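# Wind the cable around a held reel's hub

## Task

Using one gripper, hold the reel and pin the cable, close to one of its ends, beneath one of that gripper's fingers. Wrap the cable around the reel's hub for more than one complete turn, keeping it within about one cable thickness of the hub over nearly the entire turn. Any cable doubling back between the flanges is subtracted from the turn. Declare the scene finished only while that gripper holds the reel steady and lifted above the table. At that moment the other arm's moving parts must be clear of both reel and cable, and that arm must not be pressing hard against the holding arm.

## Robot and tools

ROBOT. There are two six-joint arms, left_arm and right_arm, each with a parallel two-finger gripper. Their bases sit at about (+0.030, +0.296, 0) m for left_arm and (-0.040, -0.234, 0) m for right_arm, each turned slightly about z. A camera stand is fixed behind them. A gripper's fingers extend along its own +z axis and separate along its y axis. end_effector_position is the midpoint between the pads, roughly 1 cm short of the fingertips.

FRAME. All positions, orientations and offsets use the scene frame. Its origin is at table-top height, halfway between the nominal bases. +x points out over the table, +y toward left_arm, and +z up. Arm names do not correspond to left or right in the images. Rotations turn about the Hand target's position. Reported hand poses may be a few centimetres off, more at long reach.

execute_actions(actions, cameras). actions is a list of actions. Each action is a table of up to 15 rows, one row per 1/30 s control step. A short table repeats its final row until all 15 steps are used. Every row has 14 numbers in [-1, 1]: dx, dy, dz, rx, ry, rz, opening for left_arm, then the same seven for right_arm. Both arms are always included. The six pose numbers are an offset from that arm's Hand target at the moment the action starts. Every row in an action counts from that same start, not from the row before. Each new action or call begins at the updated Hand target, so sending an offset again moves the arm further. Scale: 1.0 equals 0.6 m for dx, dy, dz and 180 degrees for rx, ry, rz, which together form one rotation vector. A translation longer than 1.0 may be shortened along its line. opening is absolute: +1 is fully open (0.094 m) and -1 is closed. Six zeros re-command an arm's current Hand target; it is not an absolute zero pose. Write the present opening again to keep a gripper as it is, because 0 is itself a command. Images are returned only when actions is empty or cameras lists names; ["all"] requests every camera. An empty call also reports the scene number and task.

move(target, speed, blend, opening_speed, grip_force, blocking, cameras). target is either one 14-number row laid out as above or a list of up to 15 such rows. Every row is an offset from the Hand targets at the move's start, not from the previous row. Each gripper travels in a straight line and turns the shorter way. The entire move is capped at 10 s. speed is the top path speed in m/s, from 0.002 to 2.9 (default 0.25), with turning limited to twice that value in rad/s. It can be a single number or one per target. blend (m) rounds corners between list targets; 0 stops at each one. opening_speed is the opening rate per second on the -1 to +1 scale, at least 0.2; use it for gentle closing. grip_force sets the per-pad force limit, about 10 to 50 N. It stays in effect until changed, and lower values close slowly. blocking=false returns after about 0.5 s while the move keeps running. Paths do not avoid obstacles or the other arm. Faster moves lag and stray more and strike harder. Do not route a path near an arm's own base, because its shoulder posture can flip. The result adds a move: line with an outcome word (done, off_target, moving, held, fault) and any limits that acted. limits=paced means the pose was clipped; limits=held means steps were withheld. done means the arm is at rest within 10 mm and 2 degrees of its target; it does not indicate contact.

wait(seconds): 0 to 10 s, with each arm keeping its last command. It returns early if a running move finishes. stop(): brakes a running move, which needs some distance to stop. zoom_image(camera, region): camera is one of cam_high, cam_low, cam_left_wrist, cam_right_wrist. region is [x0, y0, x1, y1] in pixels of that camera's latest image, no larger than 504 by 504. Images are 672x504. read_manual(section): returns only licence text. finished_scene(scene): takes the current scene's number and cannot be undone; call it only when the goal holds steadily.

RESULTS. Each arm reports end_effector_position (m), end_effector_quat_wxyz, Hand target (your last commanded pose after clipping, the base for the next offsets), Tool commands, Joint positions (the last value is the opening in metres), joint velocities (which may show "within noise"), joint torques, grip_measured (same scale as opening) and grip_effort_nm (gripper motor effort; negative means closing). Action calls also report positions at selected steps. Each step, the commanded orientation is clipped to within 40 degrees of the actual orientation. Friction and load can leave a gripper a few cm short of its target. Closing the gap requires a new command, not waiting. An arm blocked by something keeps pushing; relieve it by commanding a target back past the gripper. grip_measured keeps following the command during a squeeze, so it does not reveal first contact. To release, command an opening well above grip_measured.

AVOID. Do not let anything fall off the table or be left off it. Do not drop parts or release moving ones. Avoid hard hits or pushes, contact or pressing between the two arms (including one gripper closing on the other's fingers), and force on the wrist-camera cables, where contact counts as the hand touching. Avoid arm stops. Watch motor heat from holding loads or staying stretched out. A MOTOR HOT line appears from 75 °C; at 90 °C an OVER-TEMPERATURE FAULT folds that arm away for the rest of the scene. Loose objects may occasionally be nudged by outside pushes.

Each tool is called after "Emit:" as name([rows], argument=value, ...), one row to a line, values as JSON.

## Session

Emit:
execute_actions(actions=[])

Scene clock: 0.00 s.
left_arm: end_effector_position=(+0.2139, +0.1045, +0.1827) grip_measured=+1.000 grip_effort_nm=n/a end_effector_quat_wxyz=(+0.564, -0.133, +0.811, -0.077) | right_arm: end_effector_position=(+0.1754, -0.1633, +0.1294) grip_measured=+1.000 grip_effort_nm=n/a end_effector_quat_wxyz=(+0.366, +0.101, +0.925, -0.028)
Joint positions: left_arm=[-1.507 1.272 0.812 -0.993 -1.208 -1.743 0.094] | right_arm=[0.743 0.858 0.636 -0.855 0.593 0.835 0.094]
Joint velocities: within noise
Joint torques (N m): no reading
Heat: left arm: 36 °C; right arm: 33 °C.
Hand target: left_arm +0.2152, +0.1051, +0.1891; +0.573, -0.134, +0.805, -0.079 | right_arm +0.1744, -0.1668, +0.1311; +0.367, +0.101, +0.924, -0.036
Tool commands: left_gripper/opening=+1.0 right_gripper/opening=+1.0

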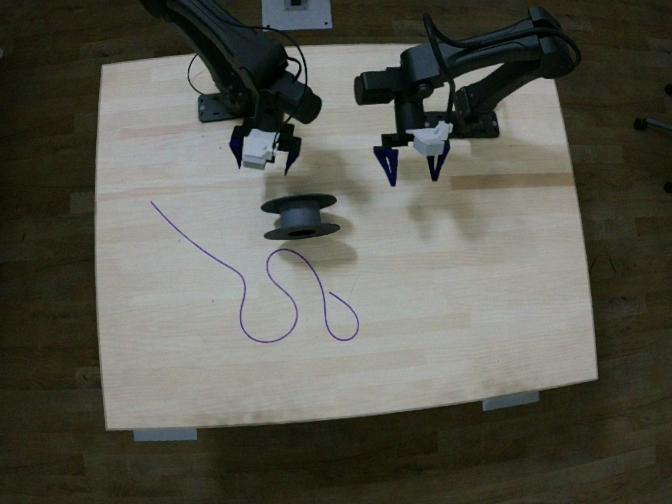

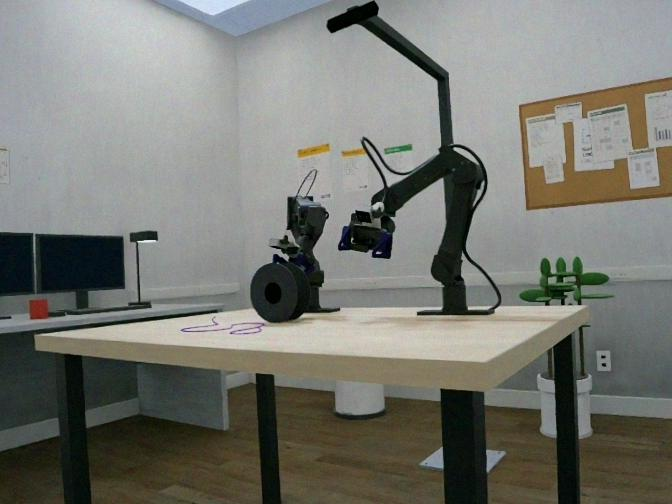

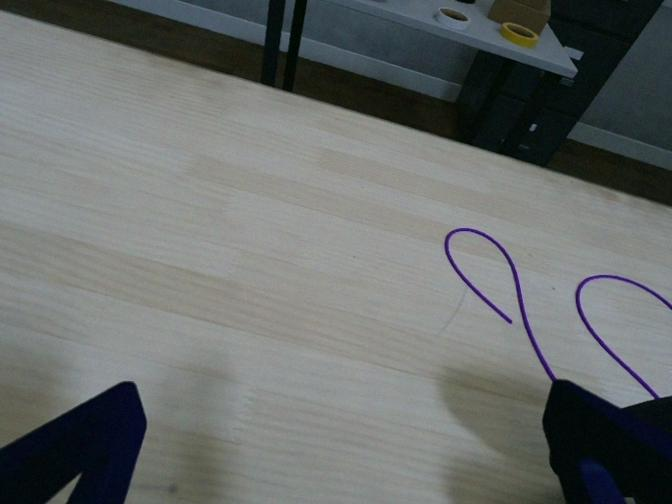

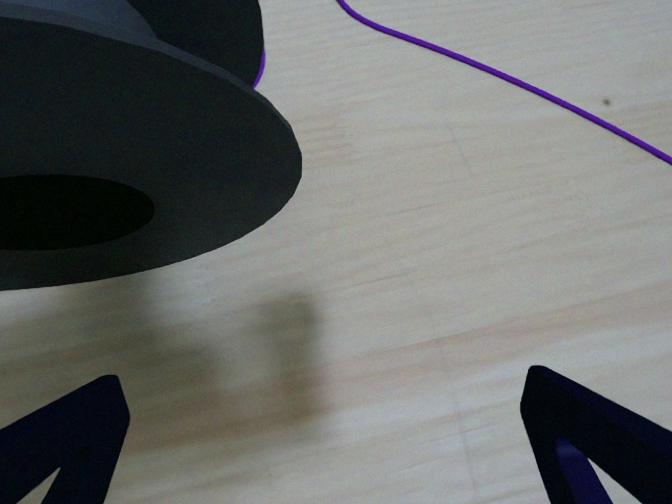

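Emit:
zoom_image(camera="cam_high", region=[220, 150, 388, 276])

Emit:
zoom_image(camera="cam_low", region=[160, 210, 360, 360])

Emit:
zoom_image(camera="cam_right_wrist", region=[0, 0, 336, 252])

Scaled by 3.000.

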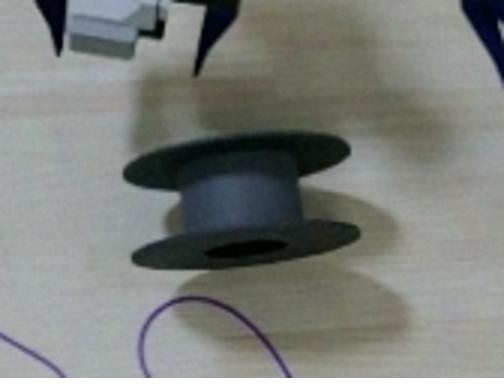

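Scaled by 2.520.

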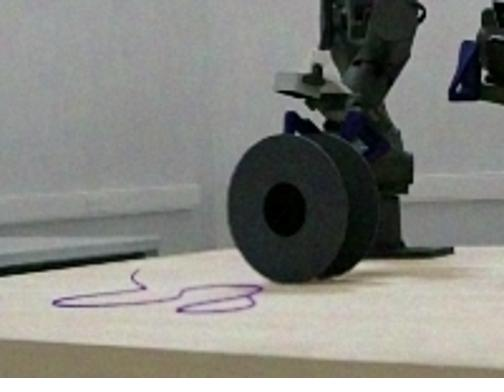

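Scaled by 1.500.

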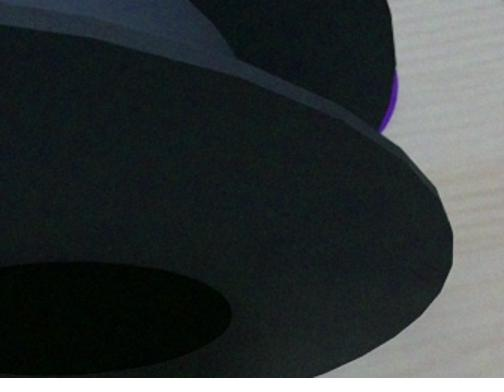

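Emit:
zoom_image(camera="cam_high", region=[180, 40, 348, 200])

Emit:
zoom_image(camera="cam_high", region=[348, 60, 516, 220])

Emit:
zoom_image(camera="cam_high", region=[230, 230, 400, 360])

Scaled by 3.000.

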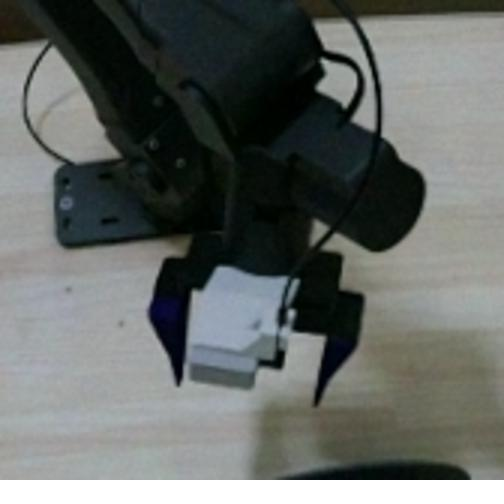

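Scaled by 3.000.

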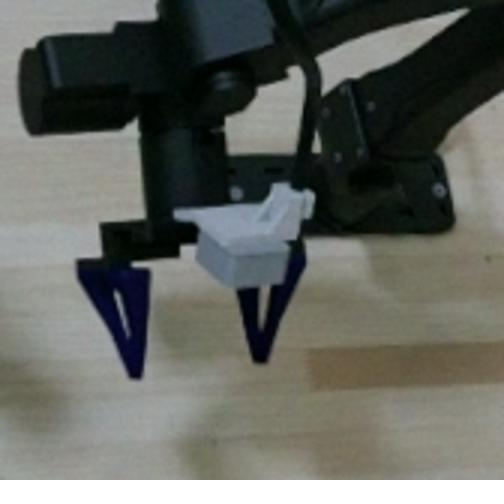

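Scaled by 2.965.

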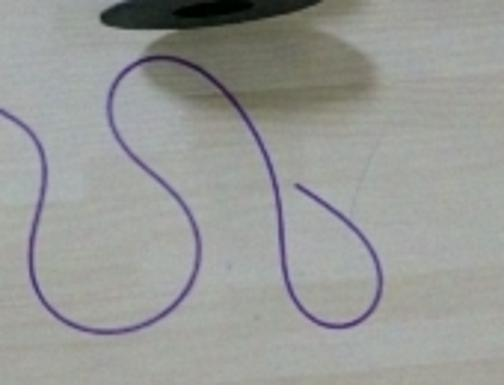

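Emit:
move(target=[0,0,0,0,0,0,1, 0.043,0.028,0.148,-0.174,0.212,0.539,0.2], speed=0.35, cameras=["all"])

Scene clock: 624.33 s.
left_arm: end_effector_position=(+0.2139, +0.1045, +0.1825) grip_measured=+1.000 grip_effort_nm=0.00 end_effector_quat_wxyz=(+0.564, -0.133, +0.812, -0.077) | right_arm: end_effector_position=(+0.2110, -0.1477, +0.2143) grip_measured=+0.203 grip_effort_nm=-0.14 end_effector_quat_wxyz=(-0.067, +0.700, -0.711, +0.030)
Joint positions: left_arm=[-1.507 1.272 0.812 -0.993 -1.208 -1.743 0.094] | right_arm=[0.295 1.458 1.546 -1.512 -0.004 -1.231 0.057]
Joint torques (N m): left_arm=[-0.03 -3.89 6.27 0.33 -0.73 -0.02] | right_arm=[0.73 -4.42 8.06 0.11 0.04 -0.05]
Heat: left arm: 36 °C; right arm: 36 °C.
Hand target: left_arm +0.2152, +0.1051, +0.1891; +0.573, -0.134, +0.805, -0.079 | right_arm +0.2001, -0.1499, +0.2199; +0.000, +0.708, -0.707, +0.000
Off the commanded pose: left_arm 0.007 m, 1 deg | right_arm 0.012 m, 9 deg.
joint sent to its limit (right arm) — joint 4 (wrist pitch), lower limit. The joint targets are off in orientation, not in position.
move: off_target (right_arm)

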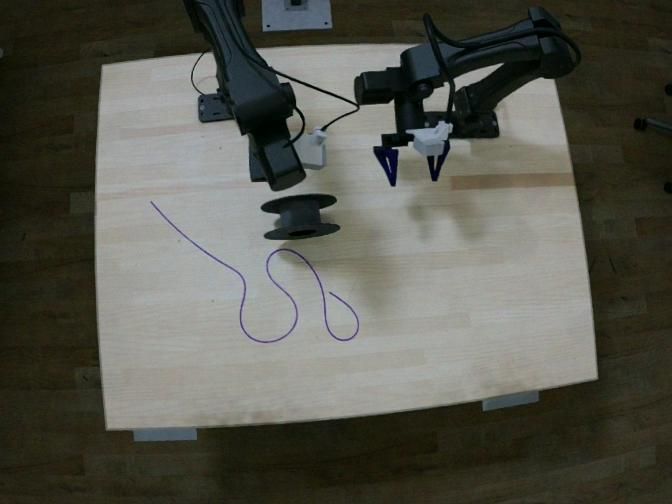

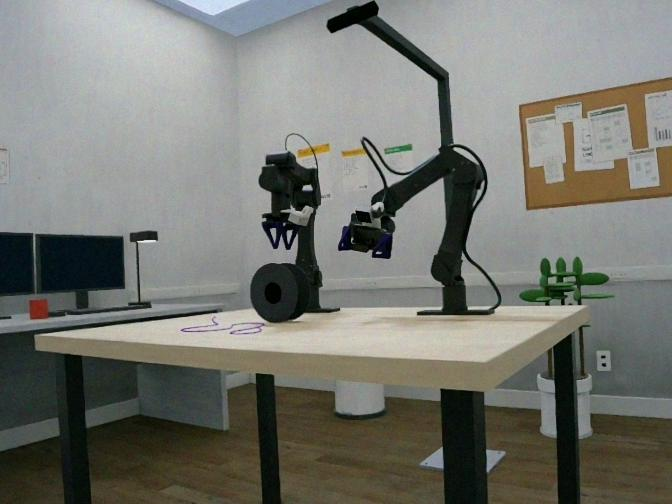

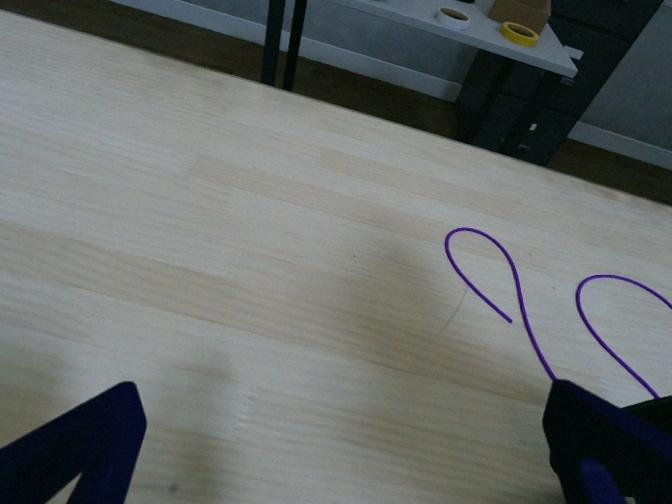

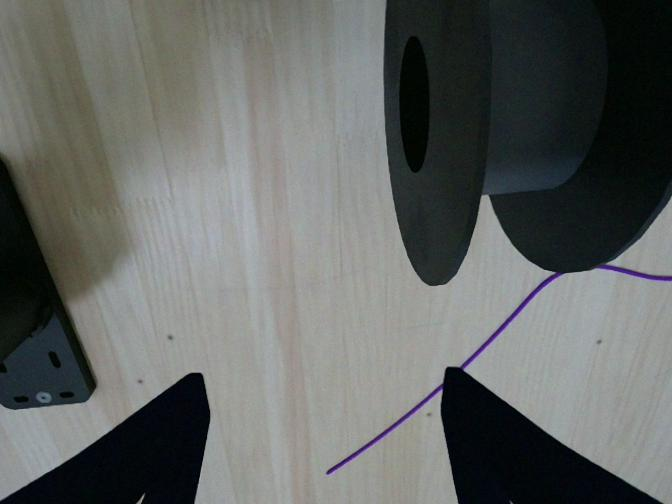

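Emit:
move(target=[0,0,0,0,0,0,1, 0.12,0.083,-0.008,0,0,0,0.2], speed=0.25, cameras=["cam_high","cam_right_wrist"])

Scene clock: 660.13 s.
left_arm: end_effector_position=(+0.2139, +0.1045, +0.1825) grip_measured=+1.000 grip_effort_nm=0.00 end_effector_quat_wxyz=(+0.564, -0.133, +0.812, -0.077) | right_arm: end_effector_position=(+0.2825, -0.0974, +0.2106) grip_measured=+0.203 grip_effort_nm=-0.14 end_effector_quat_wxyz=(-0.068, +0.707, -0.703, +0.028)
Joint positions: left_arm=[-1.507 1.272 0.812 -0.993 -1.208 -1.743 0.094] | right_arm=[0.368 1.78 1.87 -1.512 0 -1.179 0.056]
Joint torques (N m): left_arm=[-0.03 -3.89 6.26 0.32 -0.73 -0.02] | right_arm=[0.49 -6.91 8.02 0.1 0.01 0.11]
Heat: left arm: 36 °C; right arm: 36 °C.
Hand target: left_arm +0.2152, +0.1051, +0.1891; +0.573, -0.134, +0.805, -0.079 | right_arm +0.2721, -0.1001, +0.2152; +0.000, +0.708, -0.707, +0.000
Off the commanded pose: left_arm 0.007 m, 1 deg | right_arm 0.012 m, 9 deg.
joint sent to its limit (right arm) — joint 4 (wrist pitch), lower limit. The joint targets are off in orientation, not in position.
move: off_target (right_arm)
Images, in order (width x height): cam_high 672x504, cam_right_wrist 672x504.

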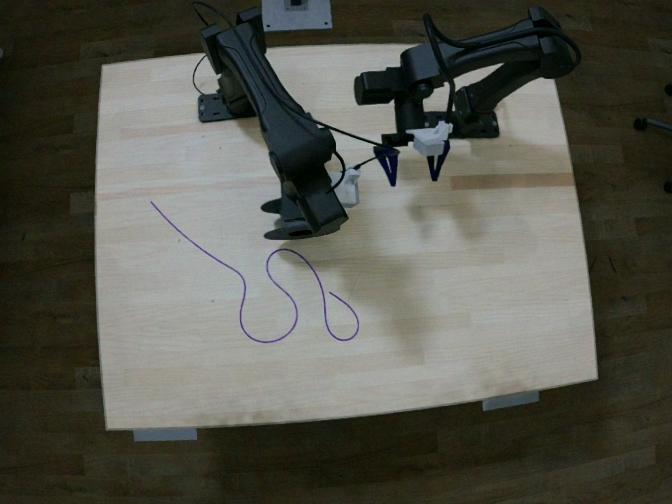

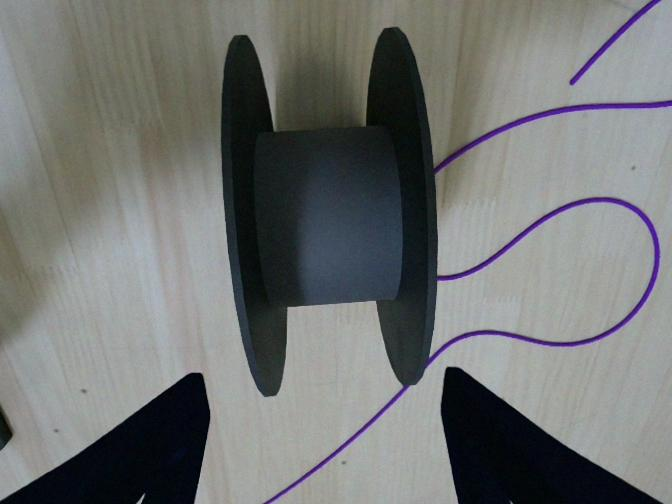

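Emit:
move(target=[0,0,0,0,0,0,1, 0.0857,0.0185,-0.042,0,0,0.022,0.2], speed=0.2, cameras=["cam_right_wrist"])

Scene clock: 732.20 s.
left_arm: end_effector_position=(+0.2139, +0.1045, +0.1825) grip_measured=+1.000 grip_effort_nm=-0.01 end_effector_quat_wxyz=(+0.564, -0.133, +0.812, -0.077) | right_arm: end_effector_position=(+0.3323, -0.0832, +0.1863) grip_measured=+0.203 grip_effort_nm=-0.14 end_effector_quat_wxyz=(-0.057, +0.729, -0.682, +0.026)
Joint positions: left_arm=[-1.507 1.272 0.812 -0.993 -1.208 -1.743 0.094] | right_arm=[0.352 2.001 2.068 -1.512 0 -1.255 0.056]
Joint torques (N m): left_arm=[-0.02 -3.88 6.24 0.33 -0.73 -0.02] | right_arm=[-0.51 -8.53 8.02 0.05 -0.01 -0.06]
Heat: left arm: 35 °C; right arm: 38 °C.
Hand target: left_arm +0.2152, +0.1051, +0.1891; +0.573, -0.134, +0.805, -0.079 | right_arm +0.3236, -0.0891, +0.1899; +0.000, +0.731, -0.682, +0.000
Off the commanded pose: left_arm 0.007 m, 1 deg | right_arm 0.011 m, 7 deg.
joint sent to its limit (right arm) — joint 4 (wrist pitch), lower limit. The joint targets are off in orientation, not in position.
move: off_target (right_arm)
Images, in order (width x height): cam_right_wrist 672x504.

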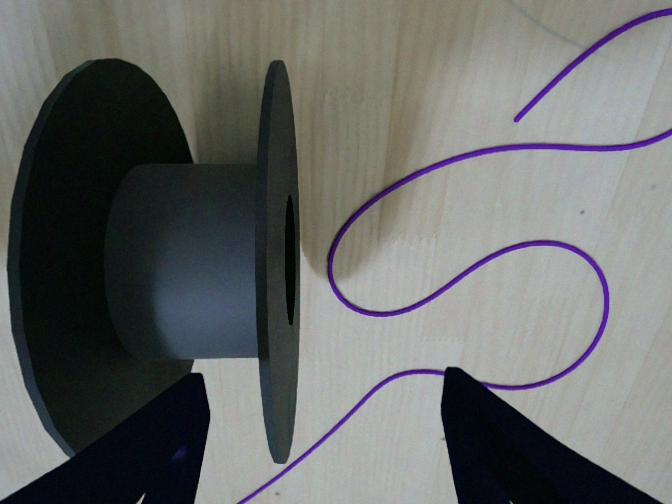

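Emit:
move(target=[0,0,0,0,0,0,1, -0.0227,-0.005,-0.0717,0,0,0,0.2], speed=0.15, cameras=["all"])

Scene clock: 746.83 s.
left_arm: end_effector_position=(+0.2139, +0.1045, +0.1825) grip_measured=+1.000 grip_effort_nm=0.00 end_effector_quat_wxyz=(+0.564, -0.133, +0.812, -0.077) | right_arm: end_effector_position=(+0.3143, -0.0904, +0.1492) grip_measured=+0.203 grip_effort_nm=-0.15 end_effector_quat_wxyz=(-0.007, +0.730, -0.683, +0.003)
Joint positions: left_arm=[-1.507 1.272 0.812 -0.993 -1.208 -1.743 0.094] | right_arm=[0.352 2.001 1.925 -1.48 0 -1.256 0.056]
Joint torques (N m): left_arm=[-0.03 -3.88 6.26 0.32 -0.73 -0.02] | right_arm=[0.05 -9.33 4.66 0.45 0.02 -0.01]
Heat: left arm: 35 °C; right arm: 38 °C.
Hand target: left_arm +0.2152, +0.1051, +0.1891; +0.573, -0.134, +0.805, -0.079 | right_arm +0.3099, -0.0921, +0.1469; +0.001, +0.732, -0.682, +0.000
Off the commanded pose: left_arm 0.007 m, 1 deg | right_arm 0.005 m, 1 deg.
move: done

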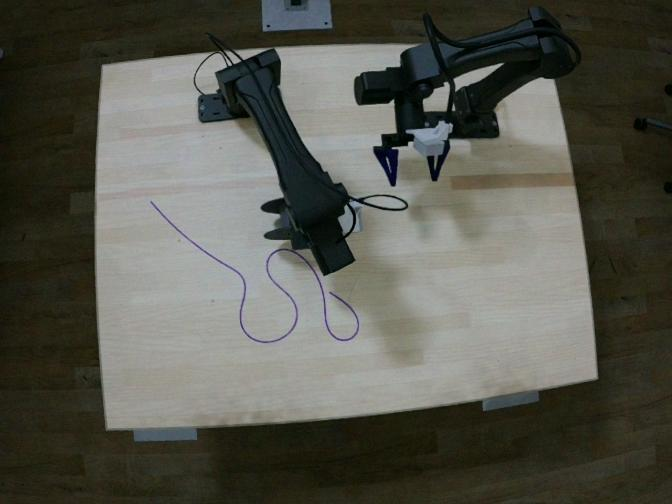

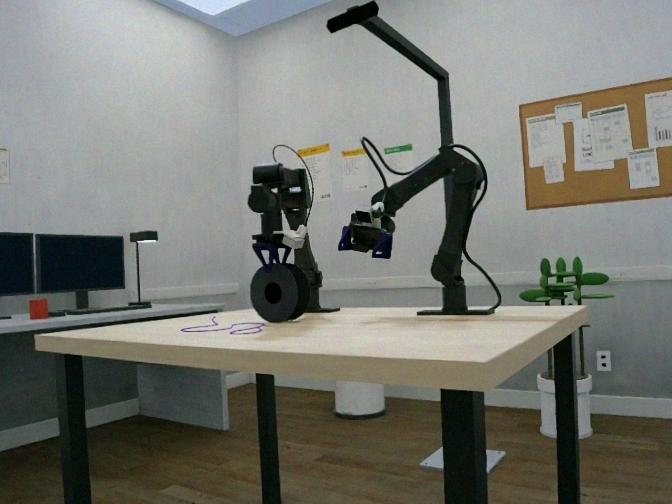

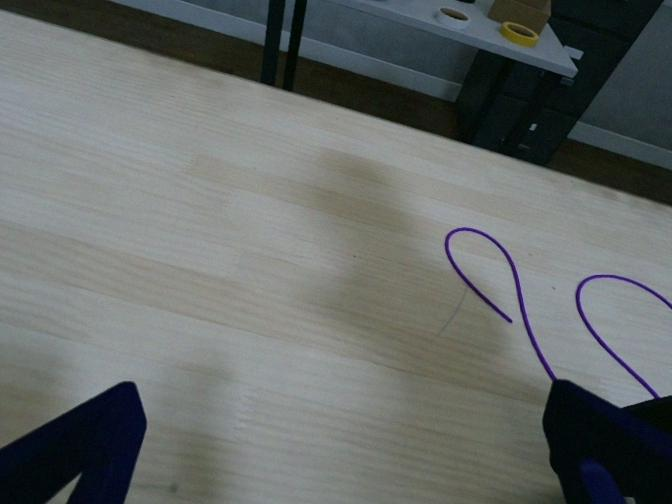

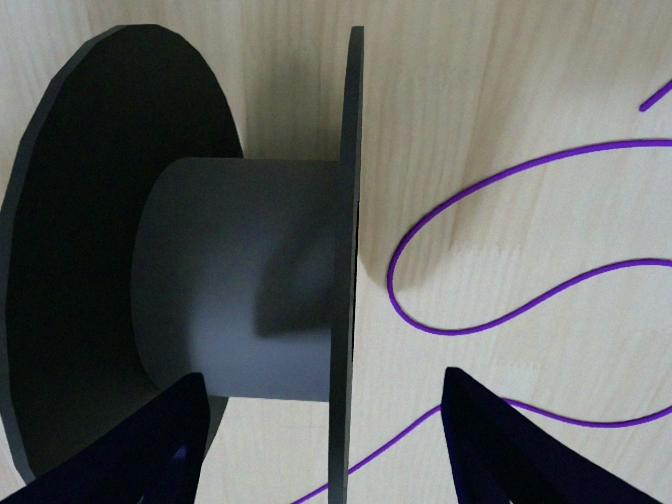

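Emit:
move(target=[0,0,0,0,0,0,1, 0.003,0,0,0,0,0,-1], grip_force=[50,30], speed=0.1)

Emit:
move([
  [0,0,0,0,0,0,1, 0,0,0.03,0,0,0,-1],
  [0,0,0,0,0,0,1, 0.018,0.032,0.03,0,0,-0.222,-1],
], speed=0.12, cameras=["all"])

Scene clock: 781.87 s.
left_arm: end_effector_position=(+0.2139, +0.1045, +0.1825) grip_measured=+1.000 grip_effort_nm=0.00 end_effector_quat_wxyz=(+0.564, -0.133, +0.812, -0.077) | right_arm: end_effector_position=(+0.3184, -0.0895, +0.1493) grip_measured=-0.903 grip_effort_nm=-0.63 end_effector_quat_wxyz=(-0.013, +0.730, -0.683, +0.008)
Joint positions: left_arm=[-1.507 1.272 0.812 -0.993 -1.208 -1.743 0.094] | right_arm=[0.352 2.001 1.925 -1.464 0.004 -1.256 0.005]
Joint torques (N m): left_arm=[-0.03 -3.88 6.26 0.32 -0.73 -0.02] | right_arm=[-0.13 -8.77 5.56 0.25 -0.04 -0.01]
Heat: left arm: 35 °C; right arm: 36 °C.
Hand target: left_arm +0.2152, +0.1051, +0.1891; +0.573, -0.134, +0.805, -0.079 | right_arm +0.3117, -0.0922, +0.1469; +0.001, +0.732, -0.682, +0.000
Off the commanded pose: left_arm 0.007 m, 1 deg | right_arm 0.008 m, 2 deg.
grip_force (N): 50, 30
move: done

Scene clock: 786.33 s.
left_arm: end_effector_position=(+0.2139, +0.1045, +0.1825) grip_measured=+1.000 grip_effort_nm=0.00 end_effector_quat_wxyz=(+0.564, -0.133, +0.812, -0.077) | right_arm: end_effector_position=(+0.3309, -0.0734, +0.1602) grip_measured=-0.903 grip_effort_nm=-0.67 end_effector_quat_wxyz=(+0.027, -0.455, +0.890, -0.004)
Joint positions: left_arm=[-1.507 1.272 0.812 -0.993 -1.208 -1.743 0.094] | right_arm=[0.378 2.068 2.067 -1.516 0.004 -0.537 0.005]
Joint torques (N m): left_arm=[-0.05 -3.88 6.27 0.32 -0.73 -0.02] | right_arm=[0.72 -8.69 8.75 -0.05 -0.01 0.11]
Heat: left arm: 35 °C; right arm: 37 °C.
Hand target: left_arm +0.2152, +0.1051, +0.1891; +0.573, -0.134, +0.805, -0.079 | right_arm +0.3226, -0.0729, +0.1649; +0.000, -0.455, +0.891, +0.000
Off the commanded pose: left_arm 0.007 m, 1 deg | right_arm 0.010 m, 3 deg.
joint sent to its limit (right arm) — joint 4 (wrist pitch), lower limit. The joint targets still meet the commanded pose.
grip_force (N): 50, 30
move: off_target (right_arm)

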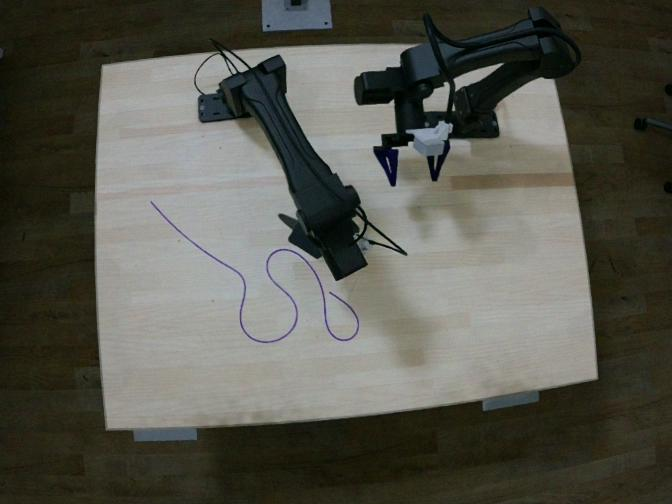

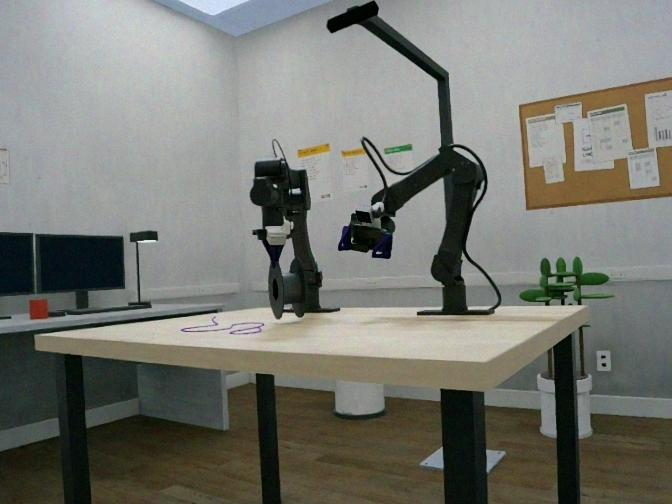

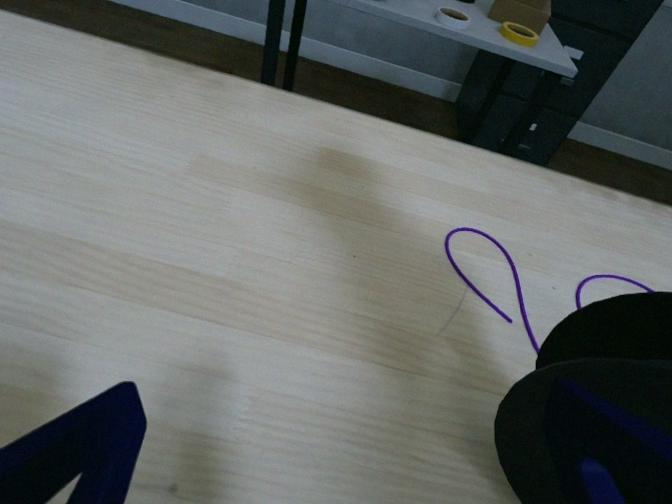

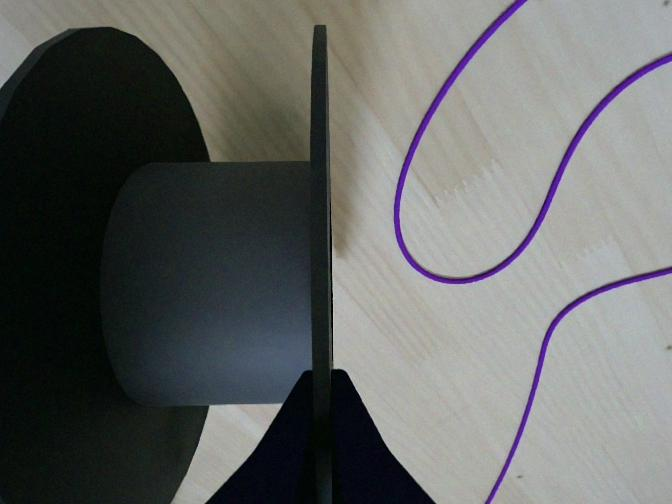

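Emit:
move(target=[0,0,0,0,0,0,1, -0.1,-0.117,0.025,0,0,0,-1], speed=0.2)

Emit:
move([
  [0.39,0.0748,0.05,0.07,0.105,-0.124,0.0, 0,0,0,0,0,0,-1],
  [0.5247,-0.2318,-0.1485,0.1396,0.2109,-0.2482,0.0, 0,0,0,0,0,0,-1],
], blend=[0.05,0], speed=0.3, cameras=["all"])

Scene clock: 894.83 s.
left_arm: end_effector_position=(+0.2139, +0.1045, +0.1825) grip_measured=+1.000 grip_effort_nm=0.00 end_effector_quat_wxyz=(+0.564, -0.133, +0.812, -0.077) | right_arm: end_effector_position=(+0.2739, -0.1406, +0.1786) grip_measured=-0.903 grip_effort_nm=-0.67 end_effector_quat_wxyz=(+0.013, -0.451, +0.892, -0.005)
Joint positions: left_arm=[-1.507 1.272 0.812 -0.993 -1.208 -1.743 0.094] | right_arm=[0.26 1.778 1.745 -1.512 0.006 -0.646 0.005]
Joint torques (N m): left_arm=[-0.03 -3.88 6.27 0.33 -0.73 -0.02] | right_arm=[-0.05 -8.38 4.81 0.19 -0.04 -0.06]
Heat: left arm: 35 °C; right arm: 37 °C.
Hand target: left_arm +0.2152, +0.1051, +0.1891; +0.573, -0.134, +0.805, -0.079 | right_arm +0.2626, -0.1430, +0.1799; +0.000, -0.455, +0.891, +0.000
Off the commanded pose: left_arm 0.007 m, 1 deg | right_arm 0.012 m, 2 deg.
grip_force (N): 50, 30
move: off_target (right_arm)

Scene clock: 897.87 s.
left_arm: end_effector_position=(+0.5281, -0.0310, +0.1101) grip_measured=+0.002 grip_effort_nm=-0.11 end_effector_quat_wxyz=(+0.241, +0.273, +0.929, -0.068) | right_arm: end_effector_position=(+0.2739, -0.1406, +0.1786) grip_measured=-0.903 grip_effort_nm=-0.67 end_effector_quat_wxyz=(+0.013, -0.451, +0.892, -0.005)
Joint positions: left_arm=[-0.594 2.47 2.415 -1.011 -0.012 -0.011 0.047] | right_arm=[0.26 1.778 1.745 -1.512 0.006 -0.647 0.005]
Joint torques (N m): left_arm=[0.02 -11.54 9.18 0.87 0.06 0.04] | right_arm=[-0.13 -8.49 4.81 0.17 -0.04 -0.07]
Heat: left arm: 36 °C; right arm: 37 °C.
Hand target: left_arm +0.5301, -0.0339, +0.0998; +0.232, +0.278, +0.930, -0.069 | right_arm +0.2626, -0.1430, +0.1799; +0.000, -0.455, +0.891, +0.000
Off the commanded pose: left_arm 0.011 m, 1 deg | right_arm 0.012 m, 2 deg.
grip_force (N): 50, 30
move: off_target (left_arm, right_arm)

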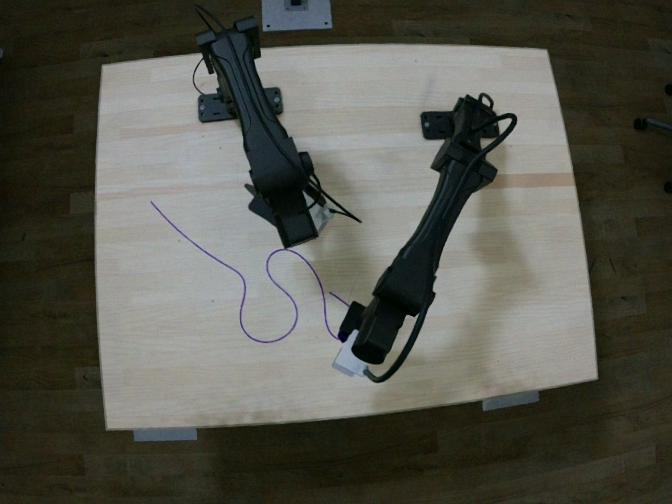

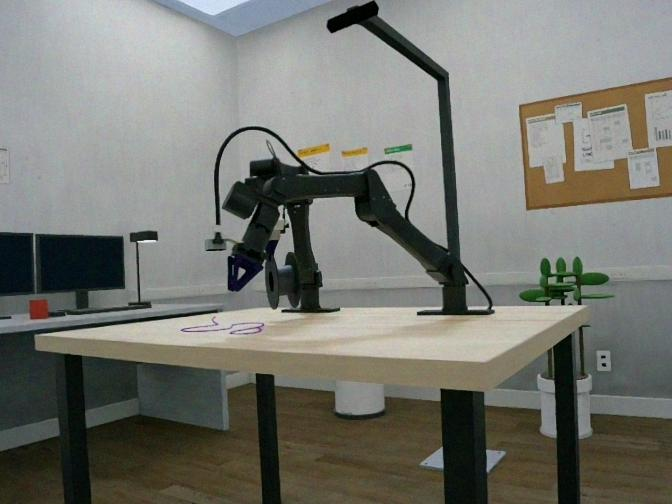

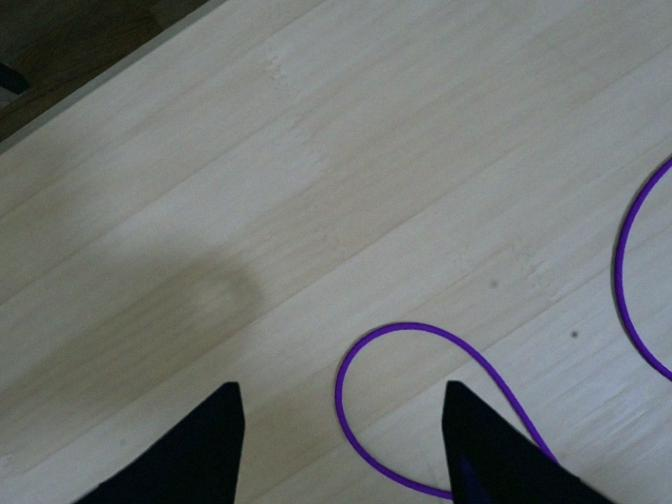

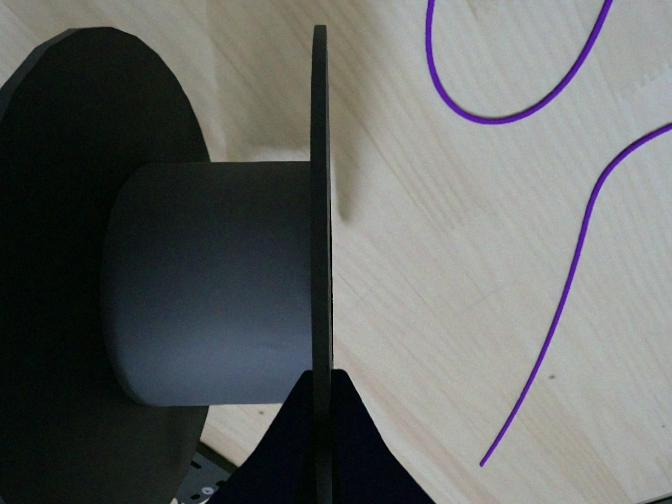

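Emit:
move(target=[-0.035,0.0227,-0.1163,0,0,0,-0.4, 0,0,0,0,0,0,-1], speed=0.15, cameras=["cam_left_wrist","cam_low"])

Scene clock: 919.67 s.
left_arm: end_effector_position=(+0.5062, -0.0166, +0.0146) grip_measured=-0.398 grip_effort_nm=-0.11 end_effector_quat_wxyz=(+0.213, +0.276, +0.935, -0.060) | right_arm: end_effector_position=(+0.2739, -0.1406, +0.1786) grip_measured=-0.903 grip_effort_nm=-0.66 end_effector_quat_wxyz=(+0.013, -0.451, +0.892, -0.005)
Joint positions: left_arm=[-0.594 2.403 1.941 -0.661 -0.011 -0.01 0.028] | right_arm=[0.26 1.778 1.745 -1.512 0.006 -0.647 0.005]
Joint torques (N m): left_arm=[-0.02 -16.68 5.18 1.1 0.05 0.04] | right_arm=[-0.14 -8.44 4.86 0.18 -0.06 -0.06]
Heat: left arm: 38 °C; right arm: 37 °C.
Hand target: left_arm +0.5091, -0.0202, +0.0301; +0.232, +0.278, +0.930, -0.069 | right_arm +0.2626, -0.1430, +0.1799; +0.000, -0.455, +0.891, +0.000
Off the commanded pose: left_arm 0.016 m, 2 deg | right_arm 0.012 m, 2 deg.
grip_force (N): 50, 30
move: off_target (left_arm, right_arm)
Images, in order (width x height): cam_low 672x504, cam_left_wrist 672x504.

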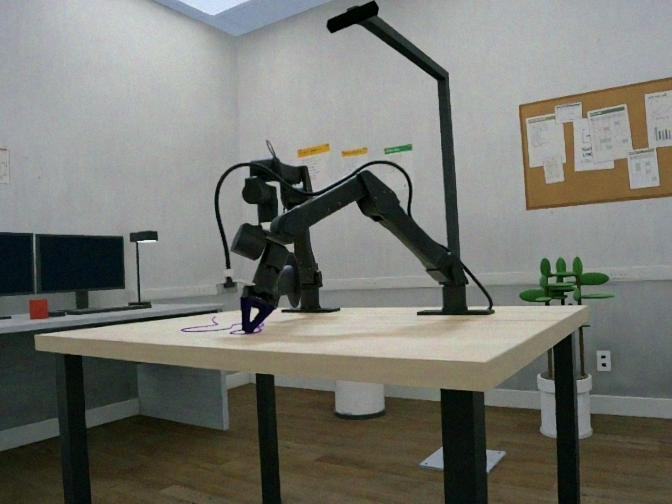

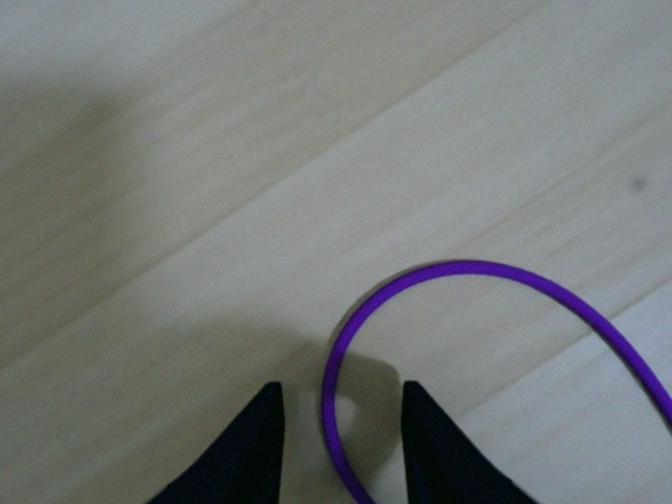

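Emit:
move(target=[0.0037,0.0057,-0.006,0,0,0,-0.4, 0,0,0,0,0,0,-1], speed=0.05, cameras=["cam_left_wrist","cam_low"])

Scene clock: 928.93 s.
left_arm: end_effector_position=(+0.5075, -0.0166, +0.0138) grip_measured=-0.398 grip_effort_nm=-0.10 end_effector_quat_wxyz=(+0.216, +0.278, +0.934, -0.061) | right_arm: end_effector_position=(+0.2739, -0.1406, +0.1786) grip_measured=-0.903 grip_effort_nm=-0.67 end_effector_quat_wxyz=(+0.013, -0.451, +0.892, -0.005)
Joint positions: left_arm=[-0.592 2.403 1.935 -0.649 -0.009 -0.004 0.028] | right_arm=[0.26 1.778 1.745 -1.512 0.006 -0.647 0.005]
Joint torques (N m): left_arm=[0.57 -16.28 5.11 1.09 0.07 0.07] | right_arm=[-0.13 -8.54 4.81 0.16 -0.04 -0.07]
Heat: left arm: 36 °C; right arm: 37 °C.
Hand target: left_arm +0.5113, -0.0168, +0.0265; +0.232, +0.278, +0.930, -0.069 | right_arm +0.2626, -0.1430, +0.1799; +0.000, -0.455, +0.891, +0.000
Off the commanded pose: left_arm 0.013 m, 2 deg | right_arm 0.012 m, 2 deg.
grip_force (N): 50, 30
move: off_target (left_arm, right_arm)
Images, in order (width x height): cam_low 672x504, cam_left_wrist 672x504.

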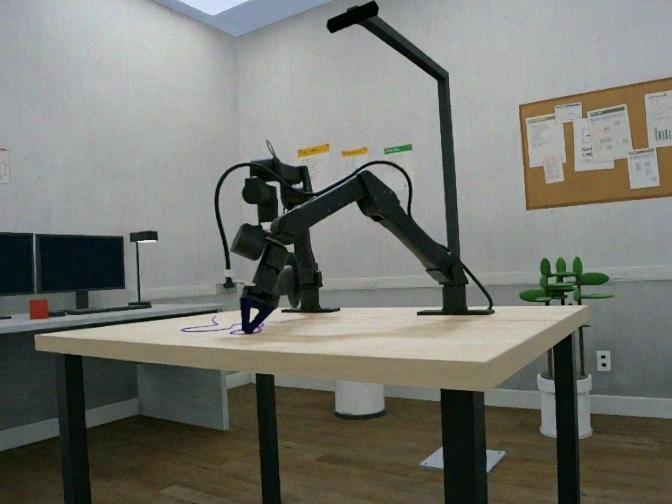

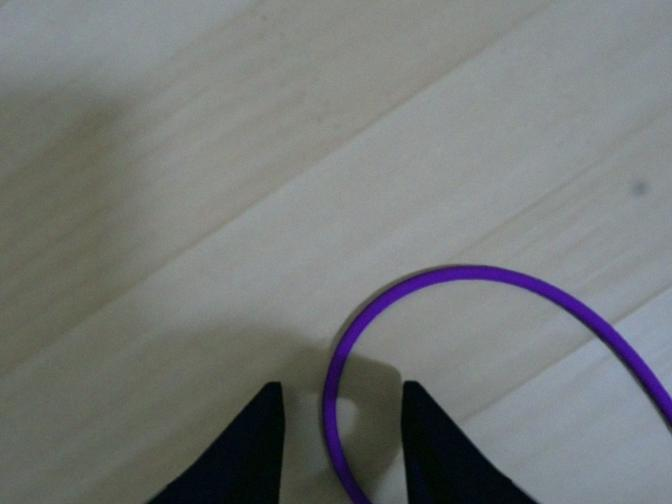

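Emit:
move(target=[0.001,0.001,-0.01,0,0,0,-0.4, 0,0,0,0,0,0,-1], speed=0.05, cameras=["cam_left_wrist"])

Scene clock: 932.93 s.
left_arm: end_effector_position=(+0.5093, -0.0179, +0.0132) grip_measured=-0.398 grip_effort_nm=-0.11 end_effector_quat_wxyz=(+0.221, +0.278, +0.933, -0.064) | right_arm: end_effector_position=(+0.2739, -0.1406, +0.1786) grip_measured=-0.903 grip_effort_nm=-0.67 end_effector_quat_wxyz=(+0.013, -0.451, +0.892, -0.005)
Joint positions: left_arm=[-0.591 2.403 1.927 -0.629 -0.005 -0.003 0.028] | right_arm=[0.26 1.778 1.745 -1.512 0.006 -0.647 0.005]
Joint torques (N m): left_arm=[0.61 -15.82 4.74 1.06 0.04 0.04] | right_arm=[-0.06 -8.43 4.79 0.16 -0.05 -0.07]
Heat: left arm: 36 °C; right arm: 37 °C.
Hand target: left_arm +0.5120, -0.0163, +0.0206; +0.232, +0.278, +0.930, -0.069 | right_arm +0.2626, -0.1430, +0.1799; +0.000, -0.455, +0.891, +0.000
Off the commanded pose: left_arm 0.008 m, 1 deg | right_arm 0.012 m, 2 deg.
grip_force (N): 50, 30
move: off_target (right_arm)
Images, in order (width x height): cam_left_wrist 672x504.

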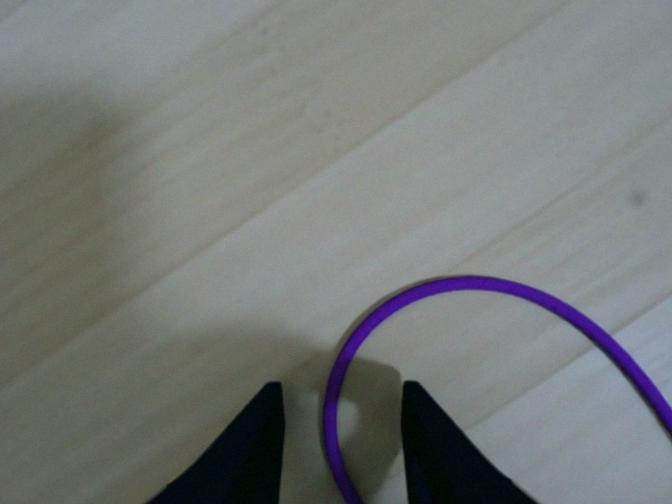

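Emit:
move(target=[0,0,0,0,0,0,-1, 0,0,0,0,0,0,-1], grip_force=[30,30], speed=0.05, cameras=["cam_left_wrist"])

Scene clock: 939.57 s.
left_arm: end_effector_position=(+0.5100, -0.0187, +0.0137) grip_measured=-0.950 grip_effort_nm=-0.62 end_effector_quat_wxyz=(+0.223, +0.278, +0.932, -0.066) | right_arm: end_effector_position=(+0.2739, -0.1406, +0.1786) grip_measured=-0.903 grip_effort_nm=-0.67 end_effector_quat_wxyz=(+0.013, -0.451, +0.892, -0.005)
Joint positions: left_arm=[-0.591 2.403 1.927 -0.624 -0.003 -0.002 0.002] | right_arm=[0.26 1.778 1.745 -1.512 0.006 -0.647 0.005]
Joint torques (N m): left_arm=[0.61 -15.75 4.72 1.07 0.02 0.04] | right_arm=[-0.1 -8.46 4.83 0.17 -0.07 -0.08]
Heat: left arm: 36 °C; right arm: 37 °C.
Hand target: left_arm +0.5119, -0.0163, +0.0205; +0.232, +0.278, +0.930, -0.069 | right_arm +0.2626, -0.1430, +0.1799; +0.000, -0.455, +0.891, +0.000
Off the commanded pose: left_arm 0.008 m, 1 deg | right_arm 0.012 m, 2 deg.
grip_force (N): 30, 30
move: off_target (right_arm)
Images, in order (width x height): cam_left_wrist 672x504.

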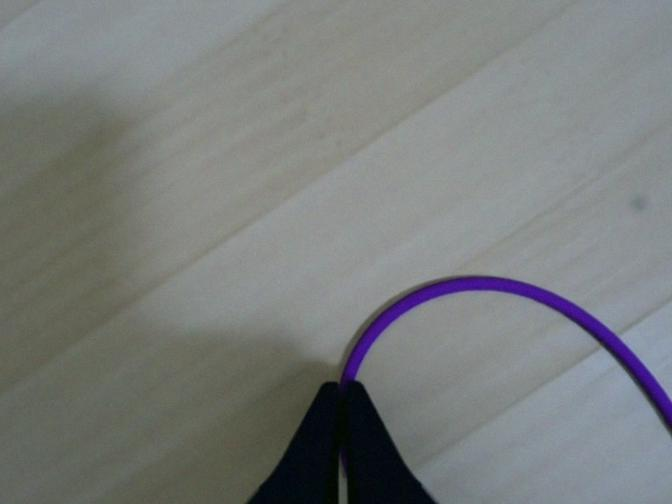

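Emit:
move(target=[-0.02,0.02,0.2,0,0,0,-1, 0,0,0,0,0,0,-1], speed=0.15, cameras=["all"])

Scene clock: 943.47 s.
left_arm: end_effector_position=(+0.4964, -0.0047, +0.1087) grip_measured=-0.953 grip_effort_nm=-0.67 end_effector_quat_wxyz=(+0.206, +0.279, +0.936, -0.059) | right_arm: end_effector_position=(+0.2739, -0.1406, +0.1786) grip_measured=-0.903 grip_effort_nm=-0.67 end_effector_quat_wxyz=(+0.013, -0.451, +0.892, -0.005)
Joint positions: left_arm=[-0.584 2.317 2.171 -0.995 -0.003 0.004 0.002] | right_arm=[0.26 1.778 1.745 -1.512 0.006 -0.647 0.005]
Joint torques (N m): left_arm=[0.55 -17.07 8.47 0.77 0.05 0.04] | right_arm=[-0.12 -8.44 4.78 0.2 -0.04 -0.06]
Heat: left arm: 36 °C; right arm: 37 °C.
Hand target: left_arm +0.4999, -0.0044, +0.1406; +0.232, +0.278, +0.930, -0.069 | right_arm +0.2626, -0.1430, +0.1799; +0.000, -0.455, +0.891, +0.000
Off the commanded pose: left_arm 0.032 m, 3 deg | right_arm 0.012 m, 2 deg.
grip_force (N): 30, 30
move: off_target (left_arm, right_arm)

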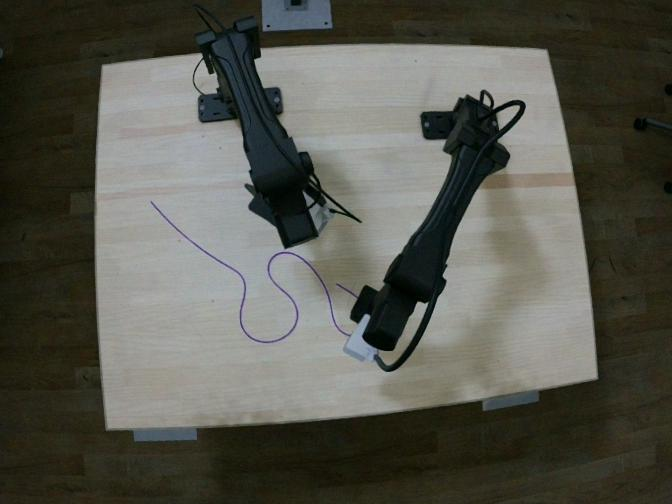

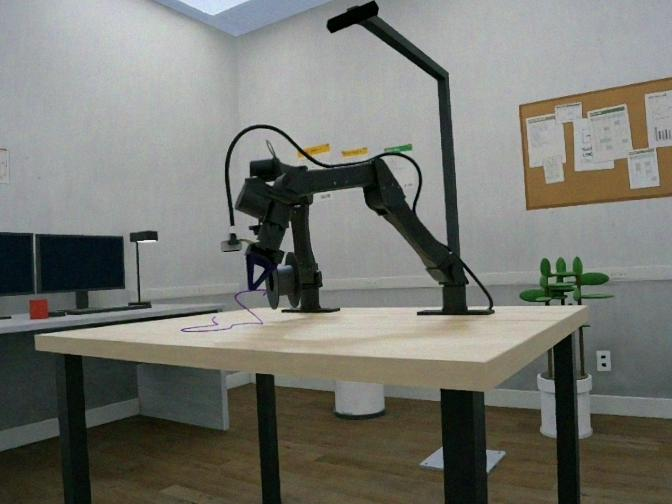

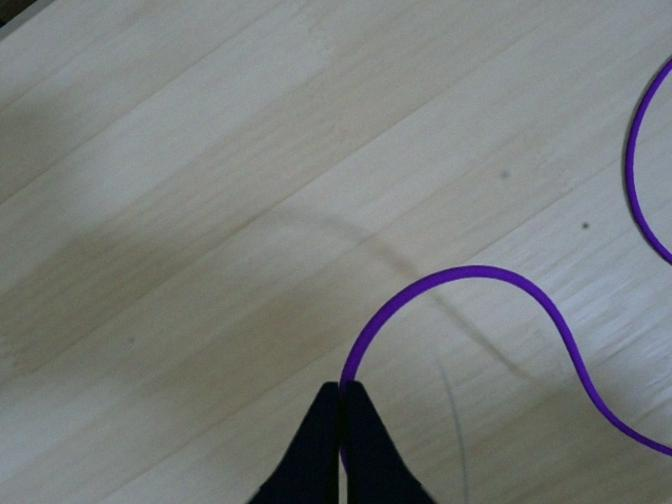

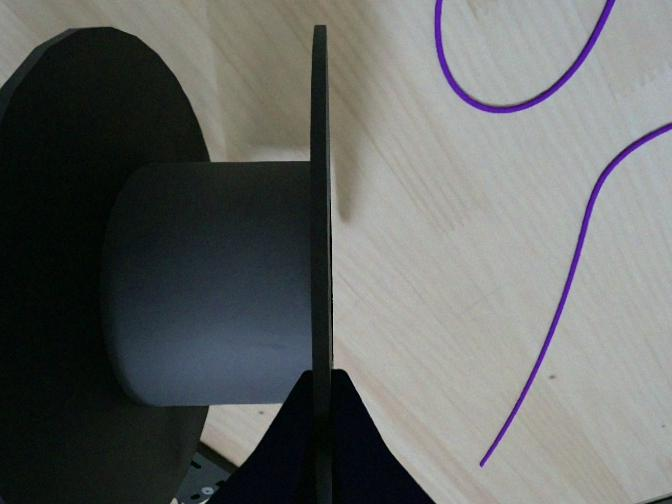

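Emit:
zoom_image(camera="cam_low", region=[160, 220, 340, 355])

Emit:
zoom_image(camera="cam_high", region=[220, 180, 400, 360])

Scaled by 2.800.

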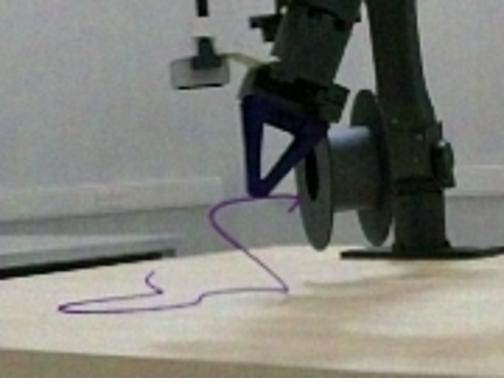

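Scaled by 2.800.

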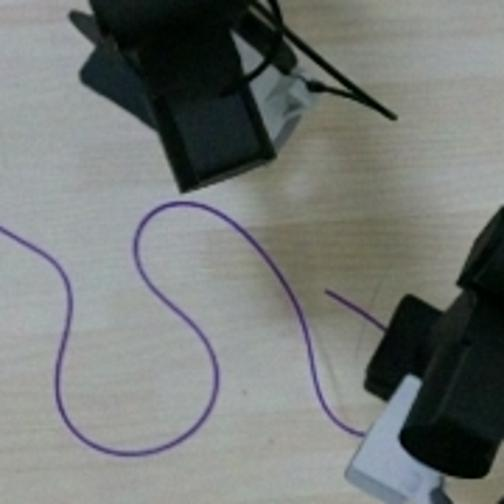

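Emit:
zoom_image(camera="cam_low", region=[225, 270, 285, 330])

Scaled by 8.400.

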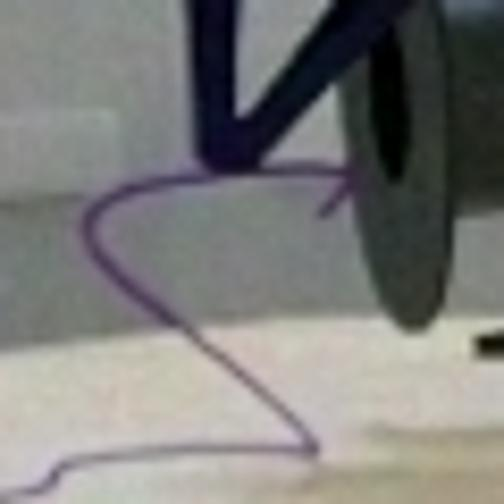

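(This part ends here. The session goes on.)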